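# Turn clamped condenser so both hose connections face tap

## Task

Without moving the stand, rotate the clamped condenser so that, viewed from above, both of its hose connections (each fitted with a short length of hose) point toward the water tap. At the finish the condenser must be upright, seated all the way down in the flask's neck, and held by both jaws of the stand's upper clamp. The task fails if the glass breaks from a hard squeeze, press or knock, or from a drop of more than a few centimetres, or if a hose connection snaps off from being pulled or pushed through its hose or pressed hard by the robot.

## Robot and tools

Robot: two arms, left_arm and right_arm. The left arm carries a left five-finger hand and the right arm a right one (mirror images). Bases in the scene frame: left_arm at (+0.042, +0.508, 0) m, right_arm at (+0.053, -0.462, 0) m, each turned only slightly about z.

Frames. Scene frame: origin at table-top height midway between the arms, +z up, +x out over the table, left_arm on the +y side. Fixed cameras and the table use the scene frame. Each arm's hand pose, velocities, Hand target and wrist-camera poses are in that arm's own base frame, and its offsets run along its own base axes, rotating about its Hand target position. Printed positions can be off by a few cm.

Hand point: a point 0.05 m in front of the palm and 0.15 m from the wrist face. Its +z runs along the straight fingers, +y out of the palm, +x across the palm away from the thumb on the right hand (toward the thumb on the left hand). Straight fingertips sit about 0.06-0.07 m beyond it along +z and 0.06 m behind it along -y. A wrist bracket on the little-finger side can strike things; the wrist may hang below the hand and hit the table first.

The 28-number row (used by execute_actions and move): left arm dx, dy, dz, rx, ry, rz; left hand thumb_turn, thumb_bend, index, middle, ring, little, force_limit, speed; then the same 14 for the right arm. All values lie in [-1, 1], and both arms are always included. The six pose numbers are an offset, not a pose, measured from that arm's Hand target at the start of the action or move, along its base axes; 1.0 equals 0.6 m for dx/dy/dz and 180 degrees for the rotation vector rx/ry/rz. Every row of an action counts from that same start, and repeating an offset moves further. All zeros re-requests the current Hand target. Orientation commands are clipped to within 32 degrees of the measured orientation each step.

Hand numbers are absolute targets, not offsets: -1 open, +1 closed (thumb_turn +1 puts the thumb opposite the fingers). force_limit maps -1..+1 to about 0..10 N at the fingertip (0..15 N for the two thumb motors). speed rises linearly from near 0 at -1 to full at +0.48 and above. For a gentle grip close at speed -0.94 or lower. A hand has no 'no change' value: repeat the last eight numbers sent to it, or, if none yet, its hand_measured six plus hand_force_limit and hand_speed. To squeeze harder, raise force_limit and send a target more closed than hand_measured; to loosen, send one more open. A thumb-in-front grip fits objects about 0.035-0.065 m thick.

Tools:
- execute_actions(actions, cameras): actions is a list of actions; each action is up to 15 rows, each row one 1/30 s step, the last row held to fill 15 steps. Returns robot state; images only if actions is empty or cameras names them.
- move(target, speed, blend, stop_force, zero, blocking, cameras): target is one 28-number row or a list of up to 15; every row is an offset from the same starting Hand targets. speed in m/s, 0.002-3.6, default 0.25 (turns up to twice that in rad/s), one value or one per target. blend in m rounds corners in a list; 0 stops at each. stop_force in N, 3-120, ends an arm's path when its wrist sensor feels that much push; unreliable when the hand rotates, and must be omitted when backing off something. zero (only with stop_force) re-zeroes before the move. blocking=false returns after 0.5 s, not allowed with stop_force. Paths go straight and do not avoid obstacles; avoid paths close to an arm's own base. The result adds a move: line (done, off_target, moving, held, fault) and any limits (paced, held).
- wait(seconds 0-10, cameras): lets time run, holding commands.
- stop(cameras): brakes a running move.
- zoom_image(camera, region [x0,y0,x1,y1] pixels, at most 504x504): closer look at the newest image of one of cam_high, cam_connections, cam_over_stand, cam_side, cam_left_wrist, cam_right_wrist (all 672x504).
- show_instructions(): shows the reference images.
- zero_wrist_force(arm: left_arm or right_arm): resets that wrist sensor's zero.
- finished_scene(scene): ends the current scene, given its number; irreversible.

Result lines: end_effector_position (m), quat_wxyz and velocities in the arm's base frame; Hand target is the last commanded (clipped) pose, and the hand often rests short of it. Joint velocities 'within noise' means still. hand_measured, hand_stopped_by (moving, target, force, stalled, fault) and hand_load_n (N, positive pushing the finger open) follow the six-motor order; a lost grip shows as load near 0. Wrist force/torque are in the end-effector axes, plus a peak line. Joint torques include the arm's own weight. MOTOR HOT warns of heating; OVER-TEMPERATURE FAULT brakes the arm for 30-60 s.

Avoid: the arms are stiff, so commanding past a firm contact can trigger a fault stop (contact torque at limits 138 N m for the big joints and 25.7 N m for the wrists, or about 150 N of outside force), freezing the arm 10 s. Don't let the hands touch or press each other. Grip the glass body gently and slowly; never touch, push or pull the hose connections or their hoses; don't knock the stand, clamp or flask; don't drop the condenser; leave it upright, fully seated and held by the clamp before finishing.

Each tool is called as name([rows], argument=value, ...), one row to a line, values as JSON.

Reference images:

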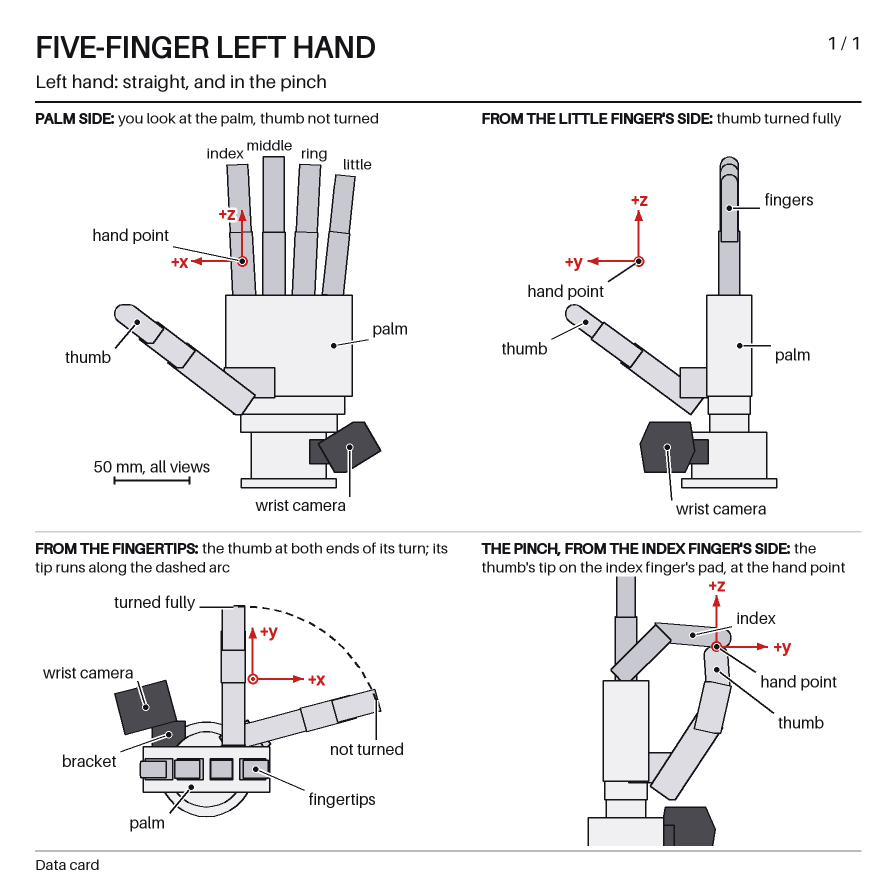

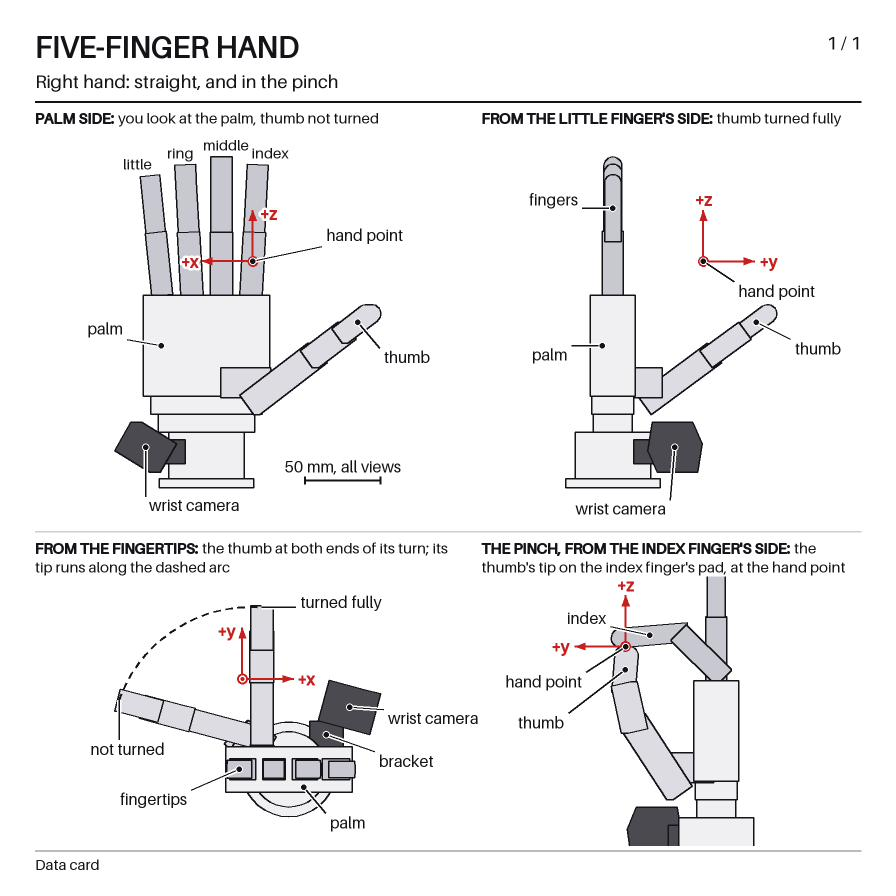

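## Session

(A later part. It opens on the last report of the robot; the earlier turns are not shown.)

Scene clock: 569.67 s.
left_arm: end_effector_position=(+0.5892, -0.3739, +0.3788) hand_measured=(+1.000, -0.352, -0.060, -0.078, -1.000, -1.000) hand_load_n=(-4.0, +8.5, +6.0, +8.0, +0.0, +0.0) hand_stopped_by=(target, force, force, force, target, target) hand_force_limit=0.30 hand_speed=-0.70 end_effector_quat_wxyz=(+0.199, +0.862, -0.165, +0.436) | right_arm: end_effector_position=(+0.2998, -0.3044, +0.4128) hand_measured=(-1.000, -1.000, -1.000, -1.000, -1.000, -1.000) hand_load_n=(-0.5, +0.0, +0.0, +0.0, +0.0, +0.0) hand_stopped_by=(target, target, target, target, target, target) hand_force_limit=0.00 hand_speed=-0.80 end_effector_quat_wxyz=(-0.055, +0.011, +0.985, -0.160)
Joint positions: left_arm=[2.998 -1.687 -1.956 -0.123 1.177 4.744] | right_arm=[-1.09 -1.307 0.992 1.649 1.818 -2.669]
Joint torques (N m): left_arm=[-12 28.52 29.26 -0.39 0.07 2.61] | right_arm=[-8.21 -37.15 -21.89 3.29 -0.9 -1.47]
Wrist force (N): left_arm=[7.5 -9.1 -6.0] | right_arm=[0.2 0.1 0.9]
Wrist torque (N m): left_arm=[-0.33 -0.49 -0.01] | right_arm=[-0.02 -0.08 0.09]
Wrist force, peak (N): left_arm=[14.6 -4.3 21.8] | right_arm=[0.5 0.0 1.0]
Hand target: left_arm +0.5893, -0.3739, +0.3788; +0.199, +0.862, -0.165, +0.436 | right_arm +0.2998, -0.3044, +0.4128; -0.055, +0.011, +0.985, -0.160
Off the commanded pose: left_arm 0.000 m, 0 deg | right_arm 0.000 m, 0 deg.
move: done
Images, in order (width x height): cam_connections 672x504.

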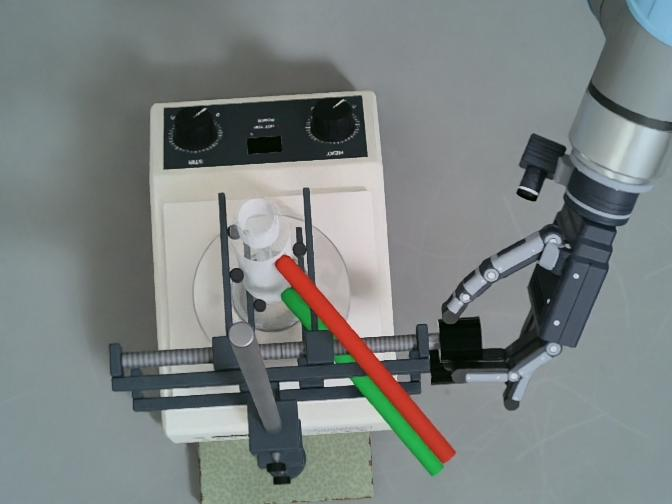

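move([
  [0.007,-0.0014,-0.0032,0.0274,0.1361,0,1,0.3,0.2,0.2,-1,-1,0.3,-0.7,0,0,0,0,0,0,-1,-1,-1,-1,-1,-1,0,-0.8],
  [0.0124,-0.0025,-0.0097,0.0547,0.2722,0,1,0.3,0.2,0.2,-1,-1,0.3,-0.7,0,0,0,0,0,0,-1,-1,-1,-1,-1,-1,0,-0.8],
], speed=0.2, blend=0.003, cameras=["cam_connections"])

zoom_image(camera="cam_connections", region=[200, 180, 320, 300])

Scene clock: 592.73 s.
left_arm: end_effector_position=(+0.5967, -0.3754, +0.3730) hand_measured=(+1.000, -0.352, -0.060, -0.078, -1.000, -1.000) hand_load_n=(-5.5, +6.5, +9.5, +11.5, +0.0, +0.0) hand_stopped_by=(target, force, force, force, target, target) hand_force_limit=0.30 hand_speed=-0.70 end_effector_quat_wxyz=(+0.177, +0.978, -0.104, +0.025) | right_arm: end_effector_position=(+0.2998, -0.3044, +0.4128) hand_measured=(-1.000, -1.000, -1.000, -1.000, -1.000, -1.000) hand_load_n=(+0.0, +0.0, +0.0, +0.0, +0.0, +0.0) hand_stopped_by=(target, target, target, target, target, target) hand_force_limit=0.00 hand_speed=-0.80 end_effector_quat_wxyz=(-0.055, +0.011, +0.985, -0.160)
Joint positions: left_arm=[2.984 -1.84 -1.289 -1.512 1.219 4.754] | right_arm=[-1.09 -1.307 0.992 1.649 1.818 -2.669]
Joint torques (N m): left_arm=[-10.57 30.01 36.42 0.41 -0.75 2.21] | right_arm=[-8.4 -36.13 -21.64 3.18 -0.86 -1.36]
Wrist force (N): left_arm=[5.1 -6.8 5.8] | right_arm=[0.2 0.2 0.6]
Wrist torque (N m): left_arm=[-0.39 0.06 0.10] | right_arm=[0.01 -0.07 0.09]
Wrist force, peak (N): left_arm=[12.7 -7.0 18.3] | right_arm=[0.4 0.2 1.0]
Hand target: left_arm +0.5967, -0.3754, +0.3730; +0.177, +0.978, -0.104, +0.025 | right_arm +0.2998, -0.3044, +0.4128; -0.055, +0.011, +0.985, -0.160
Off the commanded pose: left_arm 0.000 m, 0 deg | right_arm 0.000 m, 0 deg.
move: done
Images, in order (width x height): cam_connections 672x504.

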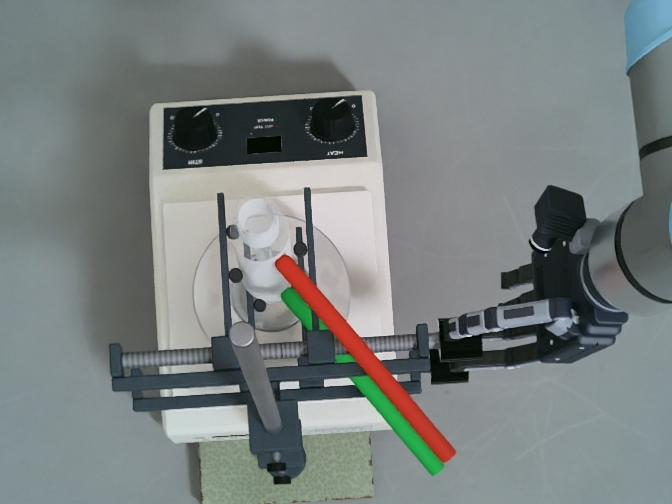

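Scaled by 4.200 from the camera's 672x504 image, which has a finer 960x720 frame.

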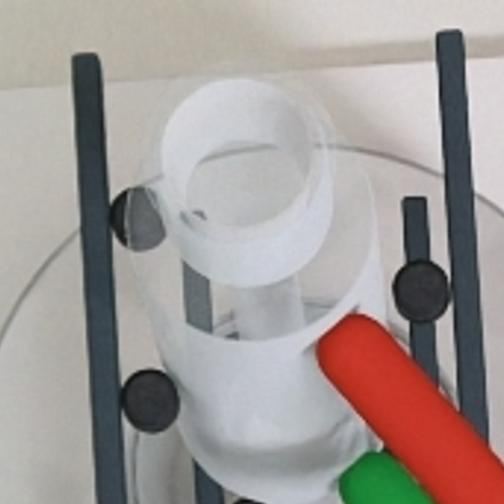

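move([
  [0,0,0,0,0,0,1,-0.9,-0.5,-0.5,-1,-1,0,-0.2,0,0,0,0,0,0,-1,-1,-1,-1,-1,-1,0,-0.8],
  [0.0657,0.3267,0,0,0,0,1,-0.9,-0.5,-0.5,-1,-1,0,-0.2,0,0,0,0,0,0,-1,-1,-1,-1,-1,-1,0,-0.8],
  [-0.161,0.292,0.212,-0.152,-0.492,0.062,1,-0.9,-0.5,-0.5,-1,-1,0,-0.2,0,0,0,0,0,0,-1,-1,-1,-1,-1,-1,0,-0.8],
], speed=[0.1,0.2,0.4], blend=[0,0.03,0])

move([
  [-0.1333,-0.0833,0,-0.364,0.307,-0.054,1,-0.7,-0.6,-0.6,-0.6,-1,0,-0.6,0,0,0,0,0,0,-1,-1,-1,-1,-1,-1,0,-0.8],
  [-0.2333,-0.1667,-0.133,-0.728,0.613,-0.108,1,-0.7,-0.6,-0.6,-0.6,-1,0,-0.6,0,0,0,0,0,0,-1,-1,-1,-1,-1,-1,0,-0.8],
], speed=0.4, blend=0.03, cameras=["cam_high"])

Scene clock: 669.83 s.
left_arm: end_effector_position=(+0.5001, -0.2002, +0.5002) hand_measured=(+1.000, -0.900, -0.500, -0.500, -1.000, -1.000) hand_load_n=(+0.0, +0.0, +0.0, +0.0, +0.0, +0.0) hand_stopped_by=(target, target, target, target, target, target) hand_force_limit=0.00 hand_speed=-0.20 end_effector_quat_wxyz=(+0.256, +0.626, -0.103, +0.730) | right_arm: end_effector_position=(+0.2998, -0.3044, +0.4128) hand_measured=(-1.000, -1.000, -1.000, -1.000, -1.000, -1.000) hand_load_n=(+0.0, +0.0, +0.0, +0.0, +0.0, +0.0) hand_stopped_by=(target, target, target, target, target, target) hand_force_limit=0.00 hand_speed=-0.80 end_effector_quat_wxyz=(-0.055, +0.011, +0.985, -0.160)
Joint positions: left_arm=[3.449 -1.653 -2.25 1.043 0.783 4.335] | right_arm=[-1.09 -1.307 0.992 1.649 1.818 -2.669]
Joint torques (N m): left_arm=[-7.38 10.32 26.67 1.89 1.68 -2] | right_arm=[-7.56 -36.6 -21.14 3.34 -1.04 -1.39]
Wrist force (N): left_arm=[4.4 -2.0 0.5] | right_arm=[0.0 0.0 0.5]
Wrist torque (N m): left_arm=[0.14 -0.68 -0.06] | right_arm=[-0.02 -0.02 0.07]
Wrist force, peak (N): left_arm=[5.1 -7.0 6.0] | right_arm=[0.3 0.6 0.9]
Hand target: left_arm +0.5001, -0.2002, +0.5002; +0.256, +0.626, -0.103, +0.730 | right_arm +0.2998, -0.3044, +0.4128; -0.055, +0.011, +0.985, -0.160
Off the commanded pose: left_arm 0.000 m, 0 deg | right_arm 0.000 m, 0 deg.
move: done

Scene clock: 674.37 s.
left_arm: end_effector_position=(+0.3601, -0.3002, +0.4204) hand_measured=(+1.000, -0.700, -0.600, -0.600, -0.600, -1.000) hand_load_n=(+0.0, +0.0, +0.0, +0.0, +0.0, +0.0) hand_stopped_by=(target, target, target, target, target, target) hand_force_limit=0.00 hand_speed=-0.60 end_effector_quat_wxyz=(+0.639, +0.302, +0.640, -0.302) | right_arm: end_effector_position=(+0.2998, -0.3044, +0.4128) hand_measured=(-1.000, -1.000, -1.000, -1.000, -1.000, -1.000) hand_load_n=(-0.5, +0.0, +0.0, +0.0, +0.0, +0.0) hand_stopped_by=(target, target, target, target, target, target) hand_force_limit=0.00 hand_speed=-0.80 end_effector_quat_wxyz=(-0.055, +0.011, +0.985, -0.160)
Joint positions: left_arm=[3.067 -1.152 -2.522 0.531 0.764 1.57] | right_arm=[-1.09 -1.307 0.992 1.649 1.818 -2.669]
Joint torques (N m): left_arm=[7.4 -5.57 7.26 2.68 -2.24 -2.01] | right_arm=[-8.27 -36.86 -20.11 3.02 -0.86 -1.47]
Wrist force (N): left_arm=[-0.9 -1.0 2.8] | right_arm=[0.1 0.3 0.7]
Wrist torque (N m): left_arm=[0.00 -0.06 0.28] | right_arm=[0.02 -0.05 0.09]
Wrist force, peak (N): left_arm=[4.4 -2.3 0.7] | right_arm=[0.5 0.3 0.9]
Hand target: left_arm +0.3601, -0.3002, +0.4204; +0.639, +0.302, +0.640, -0.302 | right_arm +0.2998, -0.3044, +0.4128; -0.055, +0.011, +0.985, -0.160
Off the commanded pose: left_arm 0.000 m, 0 deg | right_arm 0.000 m, 0 deg.
move: done
Images, in order (width x height): cam_high 672x504.

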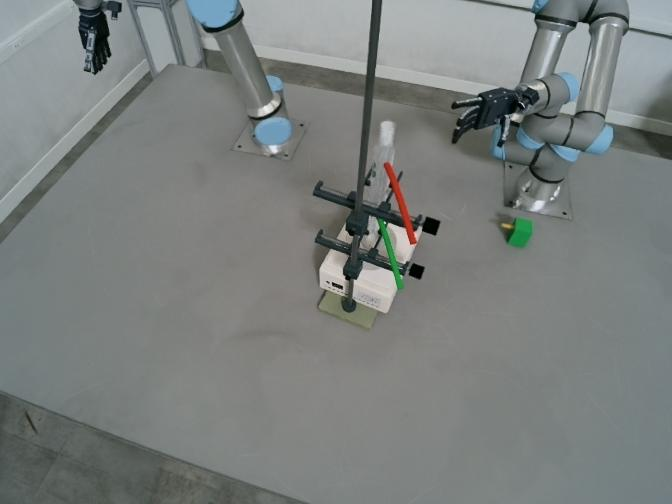

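move([
  [0.1555,-0.1173,-0.0445,0,0,-0.1389,1,-0.7,-0.6,-0.6,-0.6,-1,0,-0.6,0,0,0,0,0,0,-1,-1,-1,-1,-1,-1,0,-0.8],
  [0.2048,-0.3112,-0.0445,0,0,-0.1389,1,-0.7,-0.6,-0.6,-0.6,-1,0,-0.6,0,0,0,0,0,0,-1,-1,-1,-1,-1,-1,0,-0.8],
], speed=[0.25,0.1], cameras=["cam_connections","cam_left_wrist"])

zoom_image(camera="cam_connections", region=[160, 110, 360, 310])

Scene clock: 688.87 s.
left_arm: end_effector_position=(+0.4830, -0.4869, +0.3937) hand_measured=(+1.000, -0.700, -0.600, -0.600, -0.600, -1.000) hand_load_n=(+0.0, +0.0, +0.0, +0.0, +0.0, +0.0) hand_stopped_by=(target, target, target, target, target, target) hand_force_limit=0.00 hand_speed=-0.60 end_effector_quat_wxyz=(+0.559, +0.433, +0.559, -0.433) | right_arm: end_effector_position=(+0.2998, -0.3044, +0.4128) hand_measured=(-1.000, -1.000, -1.000, -1.000, -1.000, -1.000) hand_load_n=(-0.5, +0.0, +0.0, +0.0, +0.0, +0.0) hand_stopped_by=(target, target, target, target, target, target) hand_force_limit=0.00 hand_speed=-0.80 end_effector_quat_wxyz=(-0.055, +0.011, +0.985, -0.160)
Joint positions: left_arm=[2.824 -1.855 -1.963 0.675 0.571 1.57] | right_arm=[-1.09 -1.307 0.992 1.649 1.818 -2.669]
Joint torques (N m): left_arm=[-8.02 19.53 28.52 -0.63 1.22 -1.72] | right_arm=[-8.62 -37.39 -19.55 3.12 -1.08 -1.45]
Wrist force (N): left_arm=[-0.8 -1.0 2.9] | right_arm=[0.1 0.1 0.4]
Wrist torque (N m): left_arm=[-0.03 -0.07 0.28] | right_arm=[0.00 -0.05 0.09]
Wrist force, peak (N): left_arm=[-0.7 -1.3 3.4] | right_arm=[0.1 0.0 0.9]
Hand target: left_arm +0.4830, -0.4869, +0.3937; +0.559, +0.433, +0.559, -0.433 | right_arm +0.2998, -0.3044, +0.4128; -0.055, +0.011, +0.985, -0.160
Off the commanded pose: left_arm 0.000 m, 0 deg | right_arm 0.000 m, 0 deg.
move: done
Images, in order (width x height): cam_connections 672x504, cam_left_wrist 672x504.

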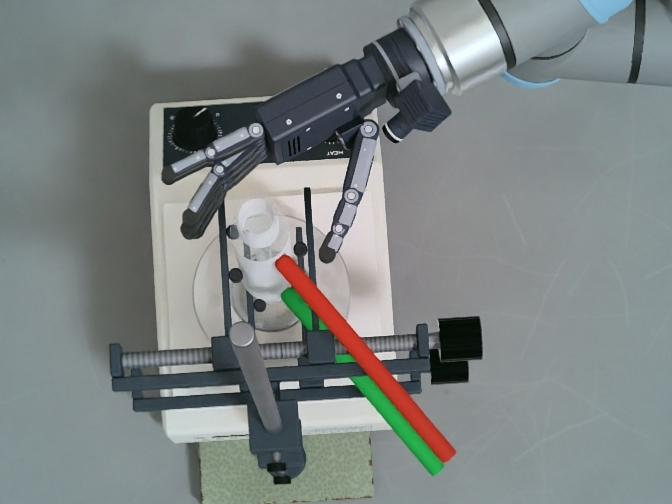

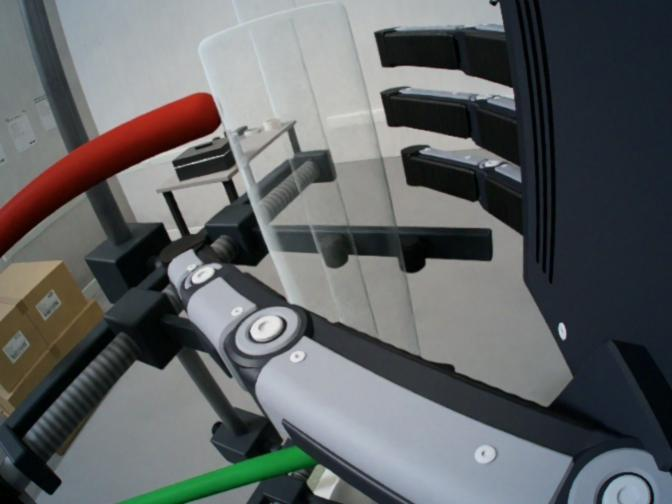

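Scaled by 2.520 from the camera's 672x504 image, which has a finer 960x720 frame.

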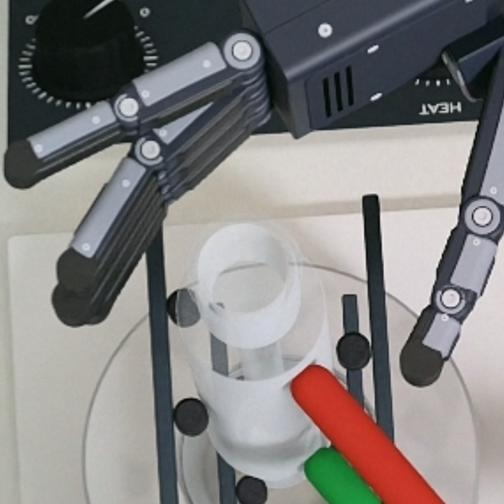

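move([
  [0,0,0,0,0,0,1,-0.25,-0.45,-0.45,-0.45,-1,0,-0.7,0,0,0,0,0,0,-1,-1,-1,-1,-1,-1,0,-0.8],
  [0,0,0,0,0,0,1,-0.25,0.15,0.15,0.15,-1,0.1,-0.93,0,0,0,0,0,0,-1,-1,-1,-1,-1,-1,0,-0.8],
], cameras=["cam_connections"])

zoom_image(camera="cam_connections", region=[160, 110, 360, 310])

Scene clock: 702.03 s.
left_arm: end_effector_position=(+0.4830, -0.4869, +0.3937) hand_measured=(+1.000, -0.252, -0.262, -0.262, -0.268, -1.000) hand_load_n=(+1.5, +12.0, +7.0, +6.0, +3.5, -0.5) hand_stopped_by=(target, target, force, force, force, target) hand_force_limit=0.10 hand_speed=-0.93 end_effector_quat_wxyz=(+0.559, +0.433, +0.559, -0.433) | right_arm: end_effector_position=(+0.2998, -0.3044, +0.4128) hand_measured=(-1.000, -1.000, -1.000, -1.000, -1.000, -1.000) hand_load_n=(+0.0, +0.0, +0.0, +0.0, +0.0, +0.0) hand_stopped_by=(target, target, target, target, target, target) hand_force_limit=0.00 hand_speed=-0.80 end_effector_quat_wxyz=(-0.055, +0.011, +0.985, -0.160)
Joint positions: left_arm=[2.823 -1.855 -1.962 0.675 0.571 1.57] | right_arm=[-1.09 -1.307 0.992 1.649 1.818 -2.669]
Joint torques (N m): left_arm=[-6.99 20.07 26.59 0.33 0.12 2.19] | right_arm=[-8.54 -36.41 -19.88 2.97 -1.22 -1.35]
Wrist force (N): left_arm=[-2.4 -1.4 2.9] | right_arm=[0.4 0.3 0.6]
Wrist torque (N m): left_arm=[-0.19 -0.15 0.22] | right_arm=[0.02 -0.09 0.11]
Wrist force, peak (N): left_arm=[-2.7 -1.2 3.0] | right_arm=[0.1 0.3 0.8]
Hand target: left_arm +0.4830, -0.4869, +0.3937; +0.559, +0.433, +0.559, -0.433 | right_arm +0.2998, -0.3044, +0.4128; -0.055, +0.011, +0.985, -0.160
Off the commanded pose: left_arm 0.000 m, 0 deg | right_arm 0.000 m, 0 deg.
move: done
Images, in order (width x height): cam_connections 672x504.

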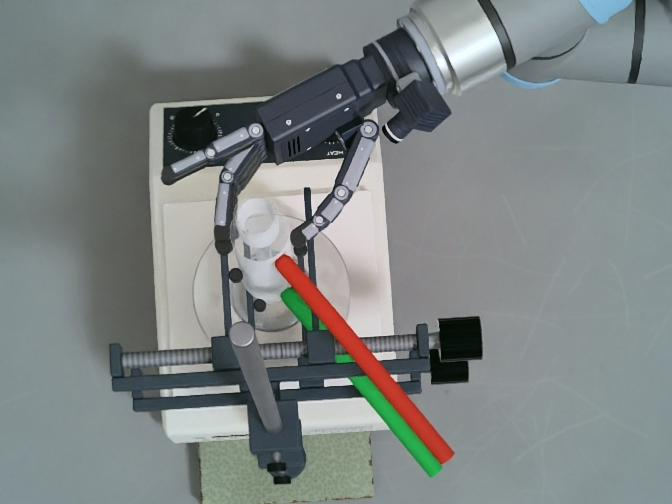

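Scaled by 2.520 from the camera's 672x504 image, which has a finer 960x720 frame.

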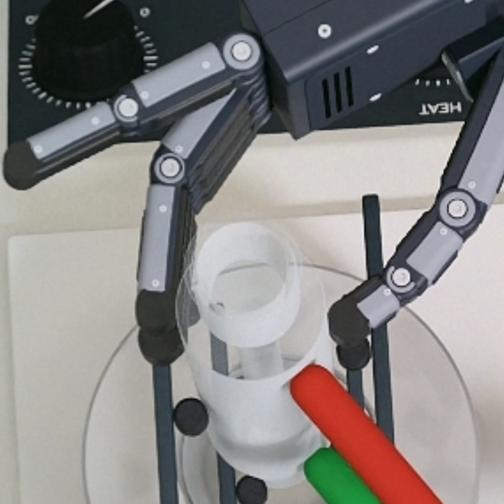

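move([
  [0,0,0,0,0,0,1,-0.25,0.2,0.2,0.2,-1,0.6,-0.93,0,0,0,0,0,0,-1,-1,-1,-1,-1,-1,0,-0.8],
  [0,0,0.006,0,0,0,1,-0.25,0.2,0.2,0.2,-1,0.6,-0.93,0,0,0,0,0,0,-1,-1,-1,-1,-1,-1,0,-0.8],
], speed=0.02, cameras=["cam_side"])

zoom_image(camera="cam_side", region=[200, 50, 400, 250])

Scene clock: 712.40 s.
left_arm: end_effector_position=(+0.4830, -0.4869, +0.3973) hand_measured=(+1.000, -0.254, -0.258, -0.252, -0.252, -1.000) hand_load_n=(+9.5, +19.5, +4.0, +8.0, +10.0, +0.0) hand_stopped_by=(target, target, force, force, force, target) hand_force_limit=0.60 hand_speed=-0.93 end_effector_quat_wxyz=(+0.559, +0.433, +0.559, -0.433) | right_arm: end_effector_position=(+0.2998, -0.3044, +0.4128) hand_measured=(-1.000, -1.000, -1.000, -1.000, -1.000, -1.000) hand_load_n=(+0.0, +0.0, +0.0, +0.0, +0.0, +0.0) hand_stopped_by=(target, target, target, target, target, target) hand_force_limit=0.00 hand_speed=-0.80 end_effector_quat_wxyz=(-0.055, +0.011, +0.985, -0.160)
Joint positions: left_arm=[2.823 -1.85 -1.959 0.666 0.571 1.57] | right_arm=[-1.09 -1.307 0.992 1.649 1.818 -2.669]
Joint torques (N m): left_arm=[-6 36.18 30.85 -0.36 -1.03 0.58] | right_arm=[-8.35 -37.14 -18.92 2.96 -0.74 -1.22]
Wrist force (N): left_arm=[1.7 -1.3 2.8] | right_arm=[0.1 -0.1 0.5]
Wrist torque (N m): left_arm=[-0.04 -0.21 0.25] | right_arm=[-0.04 -0.04 0.08]
Wrist force, peak (N): left_arm=[15.8 -0.7 1.8] | right_arm=[0.4 0.3 0.8]
Hand target: left_arm +0.4830, -0.4869, +0.3973; +0.559, +0.433, +0.559, -0.433 | right_arm +0.2998, -0.3044, +0.4128; -0.055, +0.011, +0.985, -0.160
Off the commanded pose: left_arm 0.000 m, 0 deg | right_arm 0.000 m, 0 deg.
move: done
Images, in order (width x height): cam_side 672x504.

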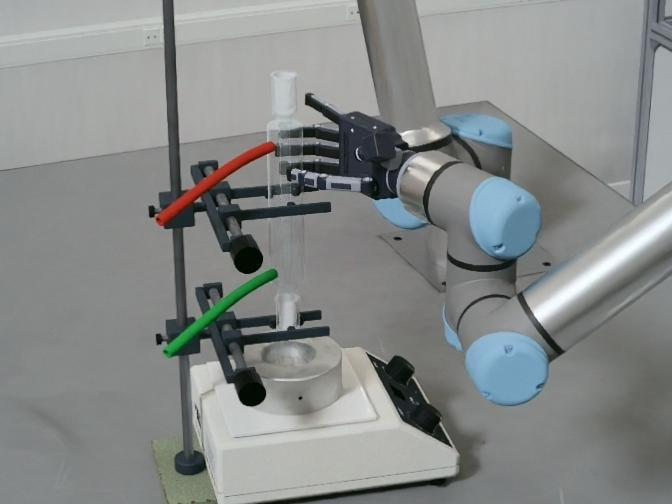

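Scaled by 2.520 from the camera's 672x504 image, which has a finer 960x720 frame.

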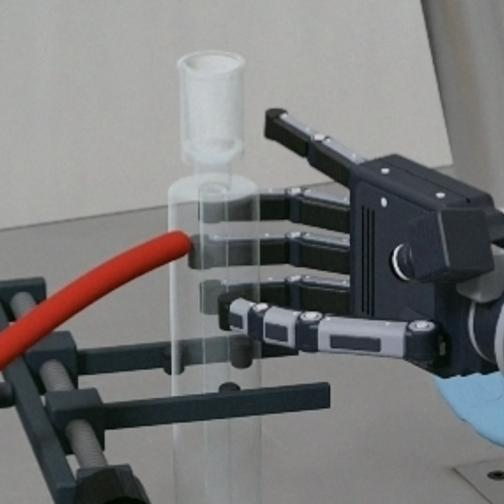

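move([
  [-0.0055,-0.0042,0.0017,0,0,0.1033,1,-0.25,0.2,0.2,0.2,-1,0.6,-0.93,0,0,0,0,0,0,-1,-1,-1,-1,-1,-1,0,-0.8],
  [-0.0093,-0.0097,0.0017,0,0,0.2067,1,-0.25,0.2,0.2,0.2,-1,0.6,-0.93,0,0,0,0,0,0,-1,-1,-1,-1,-1,-1,0,-0.8],
], speed=0.08, blend=0.002, cameras=["cam_connections"])

zoom_image(camera="cam_connections", region=[160, 110, 360, 310])

Scene clock: 740.57 s.
left_arm: end_effector_position=(+0.4774, -0.4928, +0.3983) hand_measured=(+1.000, -0.254, -0.258, -0.252, -0.252, -1.000) hand_load_n=(+10.0, +19.5, +5.0, +7.5, +9.5, +0.0) hand_stopped_by=(target, target, force, force, force, target) hand_force_limit=0.60 hand_speed=-0.93 end_effector_quat_wxyz=(+0.668, +0.232, +0.668, -0.232) | right_arm: end_effector_position=(+0.2998, -0.3044, +0.4128) hand_measured=(-1.000, -1.000, -1.000, -1.000, -1.000, -1.000) hand_load_n=(+0.0, +0.0, +0.0, +0.0, +0.0, +0.0) hand_stopped_by=(target, target, target, target, target, target) hand_force_limit=0.00 hand_speed=-0.80 end_effector_quat_wxyz=(-0.055, +0.011, +0.985, -0.160)
Joint positions: left_arm=[2.433 -1.869 -1.929 0.655 1.611 1.57] | right_arm=[-1.09 -1.307 0.992 1.649 1.818 -2.669]
Joint torques (N m): left_arm=[-6.28 21.57 30.67 0.27 1.49 -0.8] | right_arm=[-7.85 -36.17 -18.96 2.83 -0.84 -1.47]
Wrist force (N): left_arm=[1.8 -2.2 2.6] | right_arm=[0.0 0.3 0.4]
Wrist torque (N m): left_arm=[-0.06 -0.16 0.18] | right_arm=[0.03 -0.02 0.08]
Wrist force, peak (N): left_arm=[1.9 -2.3 2.6] | right_arm=[0.2 0.4 0.9]
Hand target: left_arm +0.4774, -0.4928, +0.3983; +0.668, +0.232, +0.668, -0.232 | right_arm +0.2998, -0.3044, +0.4128; -0.055, +0.011, +0.985, -0.160
Off the commanded pose: left_arm 0.000 m, 0 deg | right_arm 0.000 m, 0 deg.
move: done
Images, in order (width x height): cam_connections 672x504.

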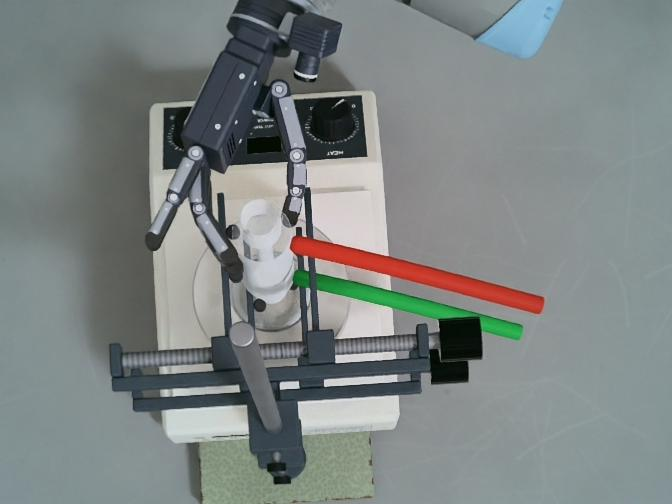

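Scaled by 2.520 from the camera's 672x504 image, which has a finer 960x720 frame.

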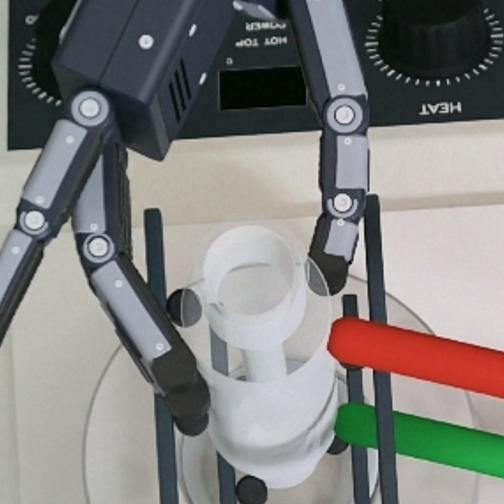

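move([
  [-0.0013,-0.0078,0,0,0,0.1028,1,-0.25,0.2,0.2,0.2,-1,0.6,-0.93,0,0,0,0,0,0,-1,-1,-1,-1,-1,-1,0,-0.8],
  [-0.0007,-0.0143,0,0,0,0.2056,1,-0.25,0.2,0.2,0.2,-1,0.6,-0.93,0,0,0,0,0,0,-1,-1,-1,-1,-1,-1,0,-0.8],
  [0.0015,-0.018,0,0,0,0.265,1,-0.25,0.2,0.2,0.2,-1,0.6,-0.93,0,0,0,0,0,0,-1,-1,-1,-1,-1,-1,0,-0.8],
], speed=0.08, blend=0.002, cameras=["cam_connections","cam_over_stand","cam_side"])

zoom_image(camera="cam_connections", region=[160, 110, 360, 310])

zoom_image(camera="cam_over_stand", region=[100, 80, 440, 420])

Scene clock: 778.63 s.
left_arm: end_effector_position=(+0.4783, -0.5036, +0.3983) hand_measured=(+1.000, -0.254, -0.258, -0.252, -0.252, -1.000) hand_load_n=(+5.5, +21.0, +2.5, +8.5, +13.5, +0.0) hand_stopped_by=(target, target, force, force, force, target) hand_force_limit=0.60 hand_speed=-0.93 end_effector_quat_wxyz=(+0.705, -0.058, +0.705, +0.057) | right_arm: end_effector_position=(+0.2998, -0.3044, +0.4128) hand_measured=(-1.000, -1.000, -1.000, -1.000, -1.000, -1.000) hand_load_n=(+0.0, +0.0, +0.0, +0.0, +0.0, +0.0) hand_stopped_by=(target, target, target, target, target, target) hand_force_limit=0.00 hand_speed=-0.80 end_effector_quat_wxyz=(-0.055, +0.011, +0.985, -0.160)
Joint positions: left_arm=[2.158 -2.278 -1.272 0.408 2.718 1.569] | right_arm=[-1.09 -1.307 0.992 1.649 1.818 -2.669]
Joint torques (N m): left_arm=[-6.14 39.18 34.42 -0.75 2.04 -1.66] | right_arm=[-7.15 -37.02 -17.93 2.89 -0.77 -1.34]
Wrist force (N): left_arm=[2.0 -3.4 2.0] | right_arm=[0.4 0.4 0.6]
Wrist torque (N m): left_arm=[0.01 0.09 0.36] | right_arm=[0.03 -0.09 0.11]
Wrist force, peak (N): left_arm=[2.1 -3.5 1.9] | right_arm=[-0.1 0.2 1.0]
Hand target: left_arm +0.4783, -0.5036, +0.3983; +0.705, -0.058, +0.705, +0.057 | right_arm +0.2998, -0.3044, +0.4128; -0.055, +0.011, +0.985, -0.160
Off the commanded pose: left_arm 0.000 m, 0 deg | right_arm 0.000 m, 0 deg.
move: done
Images, in order (width x height): cam_connections 672x504, cam_over_stand 672x504, cam_side 672x504.

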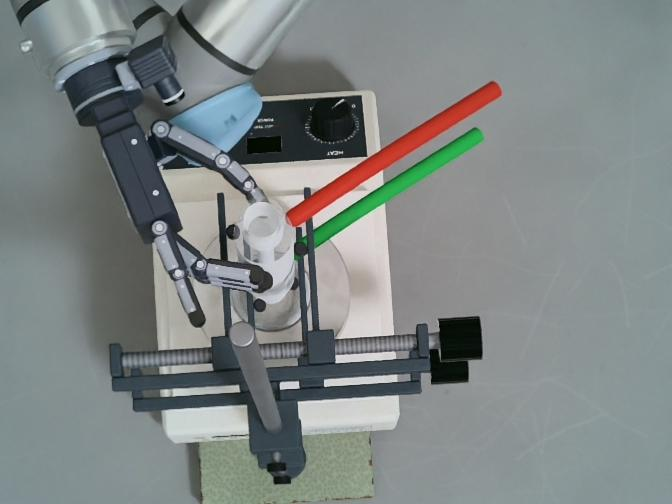

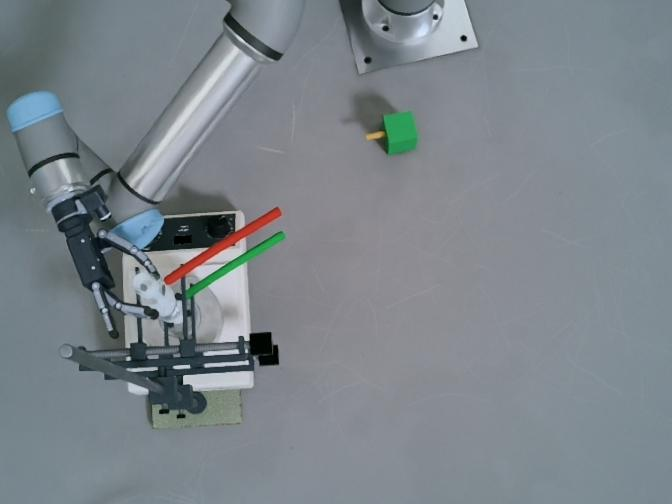

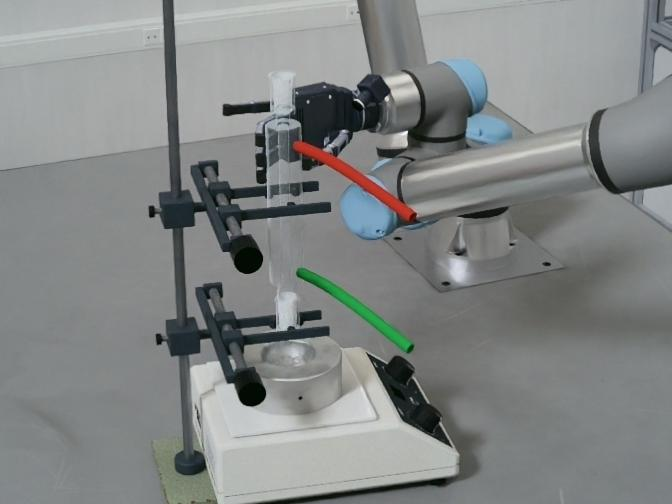

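Scaled by 2.520 from the camera's 672x504 image, which has a finer 960x720 frame.

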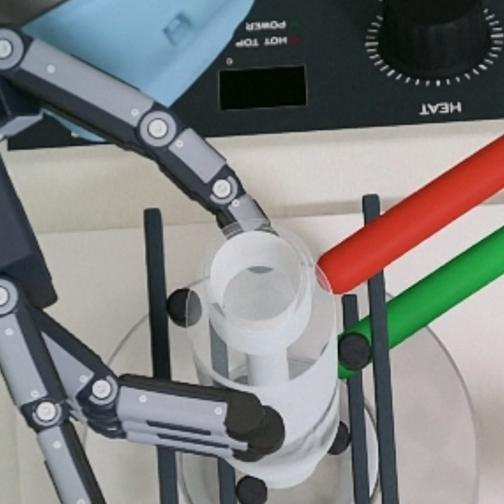

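Scaled by 1.482 from the camera's 672x504 image, which has a finer 960x720 frame.

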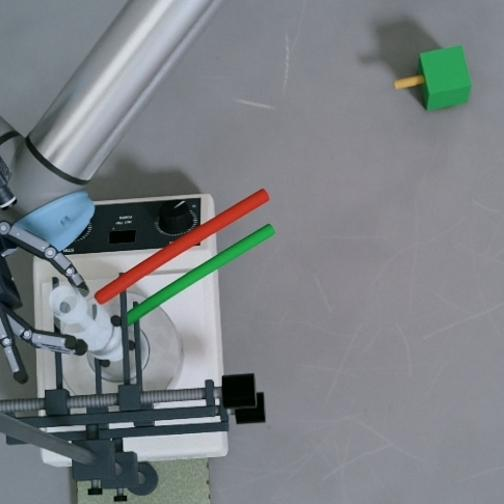

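zoom_image(camera="cam_over_stand", region=[340, 80, 440, 180])

Scaled by 5.040 from the camera's 672x504 image, which has a finer 960x720 frame.

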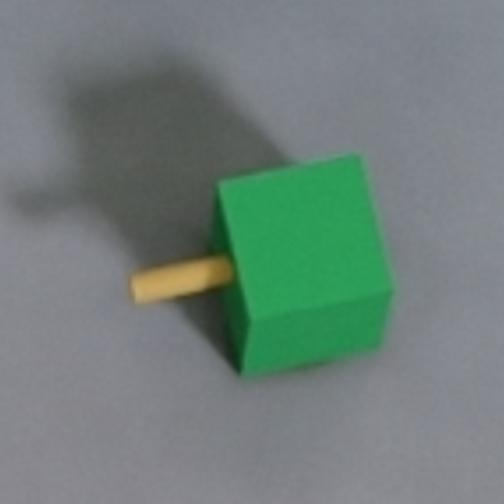

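move(target=[0.0018,-0.0057,0,0,0,0.0583,1,-0.25,0.2,0.2,0.2,-1,0.6,-0.93,0,0,0,0,0,0,-1,-1,-1,-1,-1,-1,0,-0.8], speed=0.08, cameras=["cam_connections","cam_over_stand"])

zoom_image(camera="cam_over_stand", region=[100, 150, 350, 400])

move(target=[0,0,-0.0133,0,0,0,1,-0.25,0.2,0.2,0.2,-1,0.6,-0.93,0,0,0,0,0,0,-1,-1,-1,-1,-1,-1,0,-0.8], speed=0.005, stop_force=6, cameras=["cam_connections","cam_side"])

zoom_image(camera="cam_connections", region=[160, 110, 360, 310])

zoom_image(camera="cam_side", region=[200, 50, 400, 250])

Scene clock: 815.67 s.
left_arm: end_effector_position=(+0.4794, -0.5070, +0.3983) hand_measured=(+1.000, -0.254, -0.258, -0.252, -0.252, -1.000) hand_load_n=(+5.0, +21.5, +1.5, +7.5, +14.0, +0.0) hand_stopped_by=(target, target, force, force, force, target) hand_force_limit=0.60 hand_speed=-0.93 end_effector_quat_wxyz=(+0.696, -0.122, +0.697, +0.122) | right_arm: end_effector_position=(+0.2998, -0.3044, +0.4128) hand_measured=(-1.000, -1.000, -1.000, -1.000, -1.000, -1.000) hand_load_n=(+0.0, +0.0, +0.0, +0.0, +0.0, +0.0) hand_stopped_by=(target, target, target, target, target, target) hand_force_limit=0.00 hand_speed=-0.80 end_effector_quat_wxyz=(-0.055, +0.011, +0.985, -0.160)
Joint positions: left_arm=[2.15 -2.402 -1.05 0.307 2.909 1.568] | right_arm=[-1.09 -1.307 0.992 1.649 1.818 -2.669]
Joint torques (N m): left_arm=[-6.4 40.88 32.86 -1.12 0.82 2.2] | right_arm=[-7.6 -36.76 -17.85 2.76 -0.75 -1.36]
Wrist force (N): left_arm=[2.0 0.0 1.2] | right_arm=[0.1 0.3 0.5]
Wrist torque (N m): left_arm=[0.03 0.01 0.37] | right_arm=[0.02 -0.05 0.09]
Wrist force, peak (N): left_arm=[2.2 -3.5 2.1] | right_arm=[0.4 0.2 1.2]
Hand target: left_arm +0.4794, -0.5070, +0.3983; +0.696, -0.122, +0.697, +0.122 | right_arm +0.2998, -0.3044, +0.4128; -0.055, +0.011, +0.985, -0.160
Off the commanded pose: left_arm 0.000 m, 0 deg | right_arm 0.000 m, 0 deg.
move: done
Images, in order (width x height): cam_connections 672x504, cam_over_stand 672x504.

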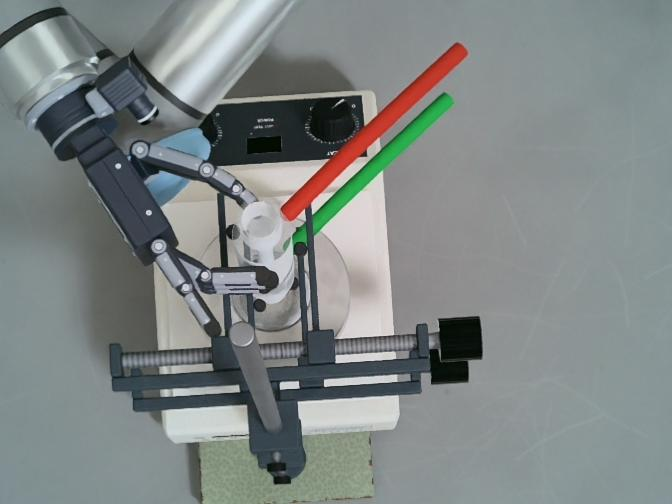

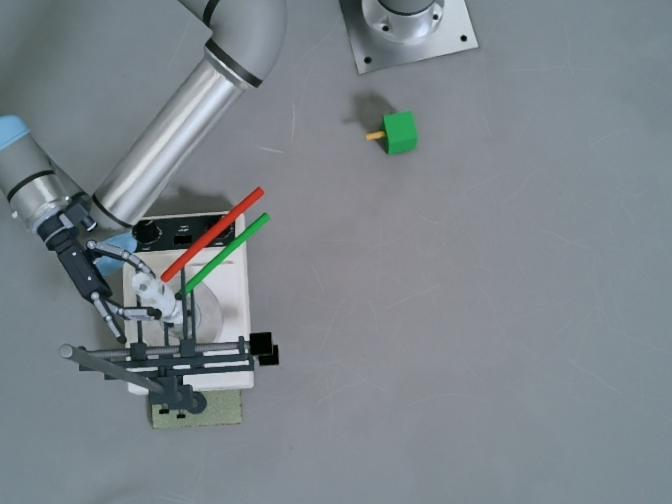

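Scaled by 2.016 from the camera's 672x504 image, which has a finer 960x720 frame.

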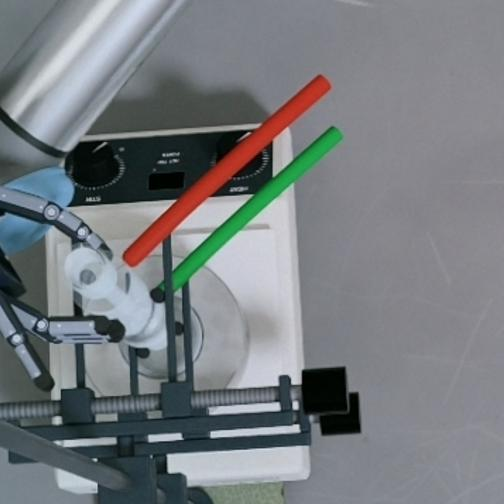

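Scene clock: 817.63 s.
left_arm: end_effector_position=(+0.4794, -0.5070, +0.3950) hand_measured=(+1.000, -0.254, -0.258, -0.252, -0.252, -1.000) hand_load_n=(+4.5, +21.5, +1.5, +7.5, +14.0, +0.0) hand_stopped_by=(target, target, force, force, force, target) hand_force_limit=0.60 hand_speed=-0.93 end_effector_quat_wxyz=(+0.696, -0.122, +0.697, +0.122) | right_arm: end_effector_position=(+0.2998, -0.3044, +0.4128) hand_measured=(-1.000, -1.000, -1.000, -1.000, -1.000, -1.000) hand_load_n=(-0.5, +0.0, +0.0, +0.0, +0.0, +0.0) hand_stopped_by=(target, target, target, target, target, target) hand_force_limit=0.00 hand_speed=-0.80 end_effector_quat_wxyz=(-0.055, +0.011, +0.985, -0.160)
Joint positions: left_arm=[2.15 -2.404 -1.053 0.314 2.91 1.568] | right_arm=[-1.09 -1.307 0.992 1.649 1.818 -2.669]
Joint torques (N m): left_arm=[-5.62 54.32 30.19 -1.23 0.83 0.39] | right_arm=[-7.35 -36.41 -17.78 2.73 -0.74 -1.37]
Wrist force (N): left_arm=[-4.0 -0.8 1.1] | right_arm=[0.1 0.3 0.5]
Wrist torque (N m): left_arm=[-0.01 -0.09 0.27] | right_arm=[0.02 -0.04 0.08]
Wrist force, peak (N): left_arm=[-6.2 -0.8 1.3] | right_arm=[0.4 0.5 0.8]
Hand target: left_arm +0.4794, -0.5070, +0.3950; +0.696, -0.122, +0.697, +0.122 (not the last commanded pose) | right_arm +0.2998, -0.3044, +0.4128; -0.055, +0.011, +0.985, -0.160
Off the commanded pose: left_arm 0.005 m, 0 deg | right_arm 0.000 m, 0 deg.
move: contact (left_arm)
Images, in order (width x height): cam_connections 672x504, cam_side 672x504.

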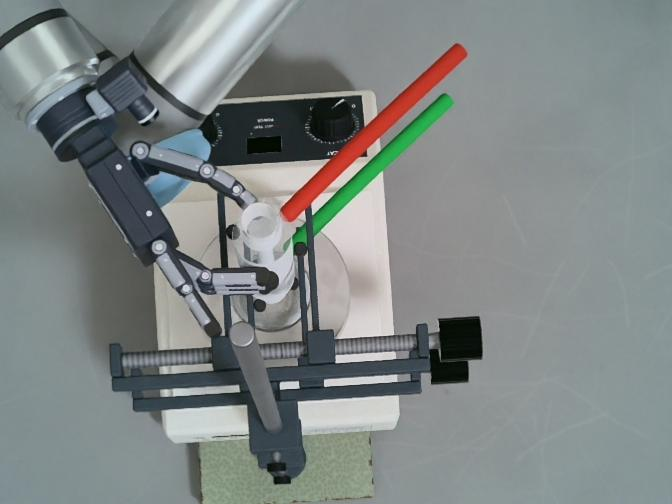

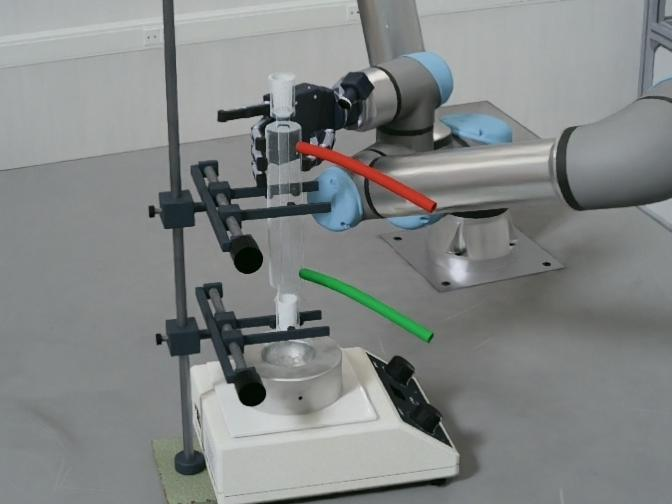

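Scaled by 2.520 from the camera's 672x504 image, which has a finer 960x720 frame.

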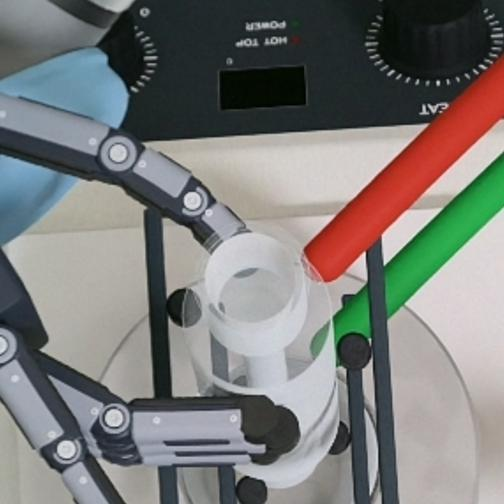

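Scaled by 2.520 from the camera's 672x504 image, which has a finer 960x720 frame.

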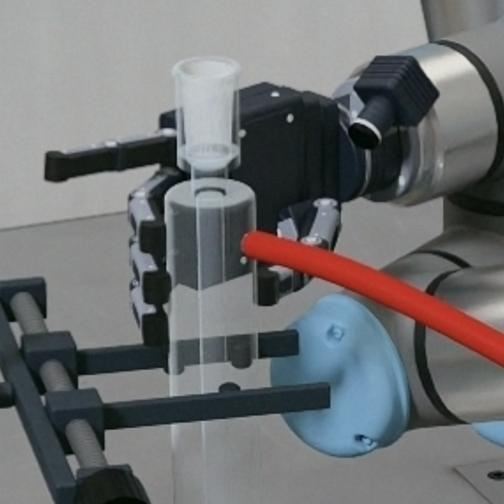

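move([
  [0,0,0,0,0,0,1,-0.7,-0.6,-0.6,-0.6,-1,0,-0.6,0,0,0,0,0,0,-1,-1,-1,-1,-1,-1,0,-0.8],
  [-0.188,-0.0675,0,0,0,0,1,-0.7,-0.6,-0.6,-0.6,-1,0,-0.6,0,0,0,0,0,0,-1,-1,-1,-1,-1,-1,0,-0.8],
  [-0.188,-0.0675,0.342,0,0,0,1,-0.7,-0.6,-0.6,-0.6,-1,0,-0.6,0,0,0,0,0,0,-1,-1,-1,-1,-1,-1,0,-0.8],
], speed=[0.1,0.15,0.25], blend=[0,0.01,0], cameras=["cam_connections","cam_side","cam_over_stand"])

zoom_image(camera="cam_connections", region=[160, 110, 360, 310])

zoom_image(camera="cam_over_stand", region=[100, 80, 440, 420])

Scene clock: 848.50 s.
left_arm: end_effector_position=(+0.3666, -0.5475, +0.6002) hand_measured=(+1.000, -0.700, -0.600, -0.600, -0.600, -1.000) hand_load_n=(+0.5, +0.0, +0.0, +0.0, +0.0, +0.0) hand_stopped_by=(target, target, target, target, target, target) hand_force_limit=0.00 hand_speed=-0.60 end_effector_quat_wxyz=(+0.697, -0.122, +0.696, +0.122) | right_arm: end_effector_position=(+0.2998, -0.3044, +0.4128) hand_measured=(-1.000, -1.000, -1.000, -1.000, -1.000, -1.000) hand_load_n=(+0.0, +0.0, +0.0, +0.0, +0.0, +0.0) hand_stopped_by=(target, target, target, target, target, target) hand_force_limit=0.00 hand_speed=-0.80 end_effector_quat_wxyz=(-0.055, +0.011, +0.985, -0.160)
Joint positions: left_arm=[1.978 -2.384 -0.561 -0.193 3.082 1.574] | right_arm=[-1.09 -1.307 0.992 1.649 1.818 -2.669]
Joint torques (N m): left_arm=[6.64 55.94 8.63 -1.67 1.14 -2.04] | right_arm=[-7.32 -36.54 -17.59 2.6 -0.79 -1.38]
Wrist force (N): left_arm=[-0.3 -1.0 2.6] | right_arm=[0.4 0.1 0.5]
Wrist torque (N m): left_arm=[0.00 -0.14 0.32] | right_arm=[0.01 -0.09 0.11]
Wrist force, peak (N): left_arm=[-4.1 -0.8 1.2] | right_arm=[0.3 0.3 1.0]
Hand target: left_arm +0.3666, -0.5475, +0.6002; +0.696, -0.122, +0.697, +0.122 | right_arm +0.2998, -0.3044, +0.4128; -0.055, +0.011, +0.985, -0.160
Off the commanded pose: left_arm 0.000 m, 0 deg | right_arm 0.000 m, 0 deg.
move: done
Images, in order (width x height): cam_connections 672x504, cam_over_stand 672x504, cam_side 672x504.

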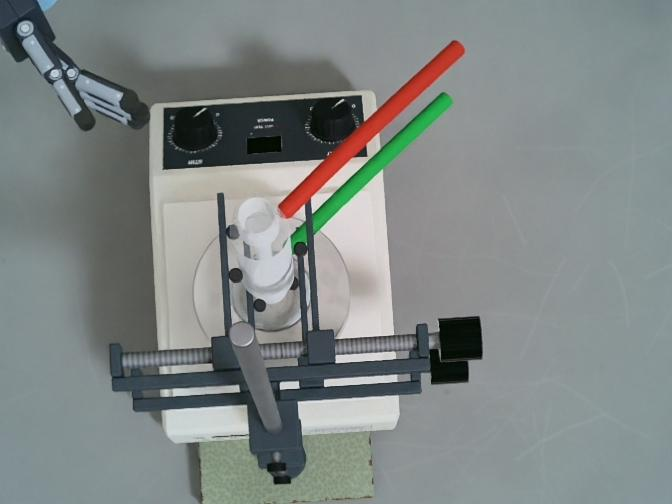

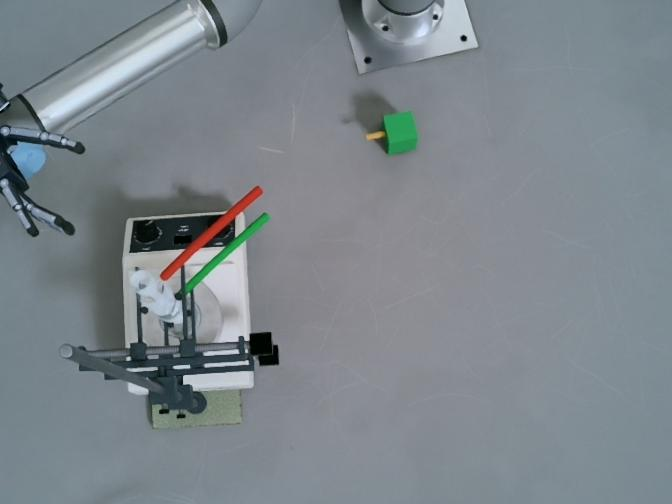

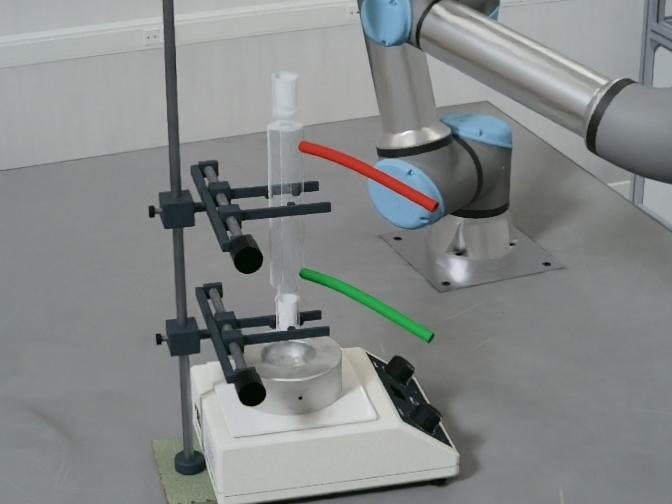

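Scaled by 2.520 from the camera's 672x504 image, which has a finer 960x720 frame.

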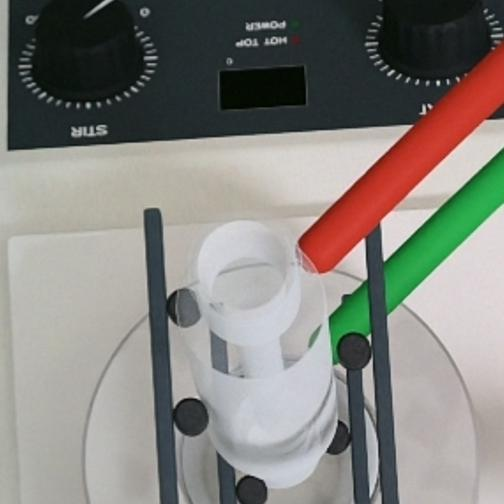

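Scaled by 1.482 from the camera's 672x504 image, which has a finer 960x720 frame.

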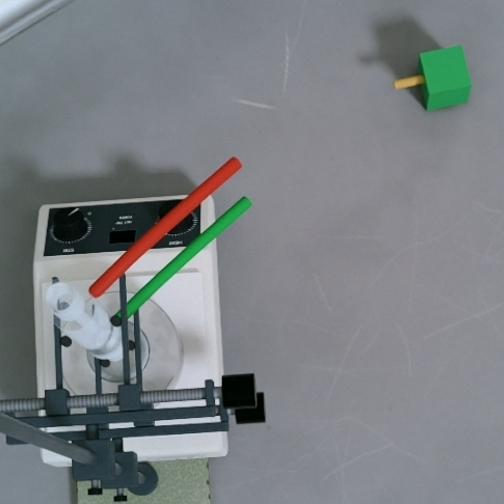

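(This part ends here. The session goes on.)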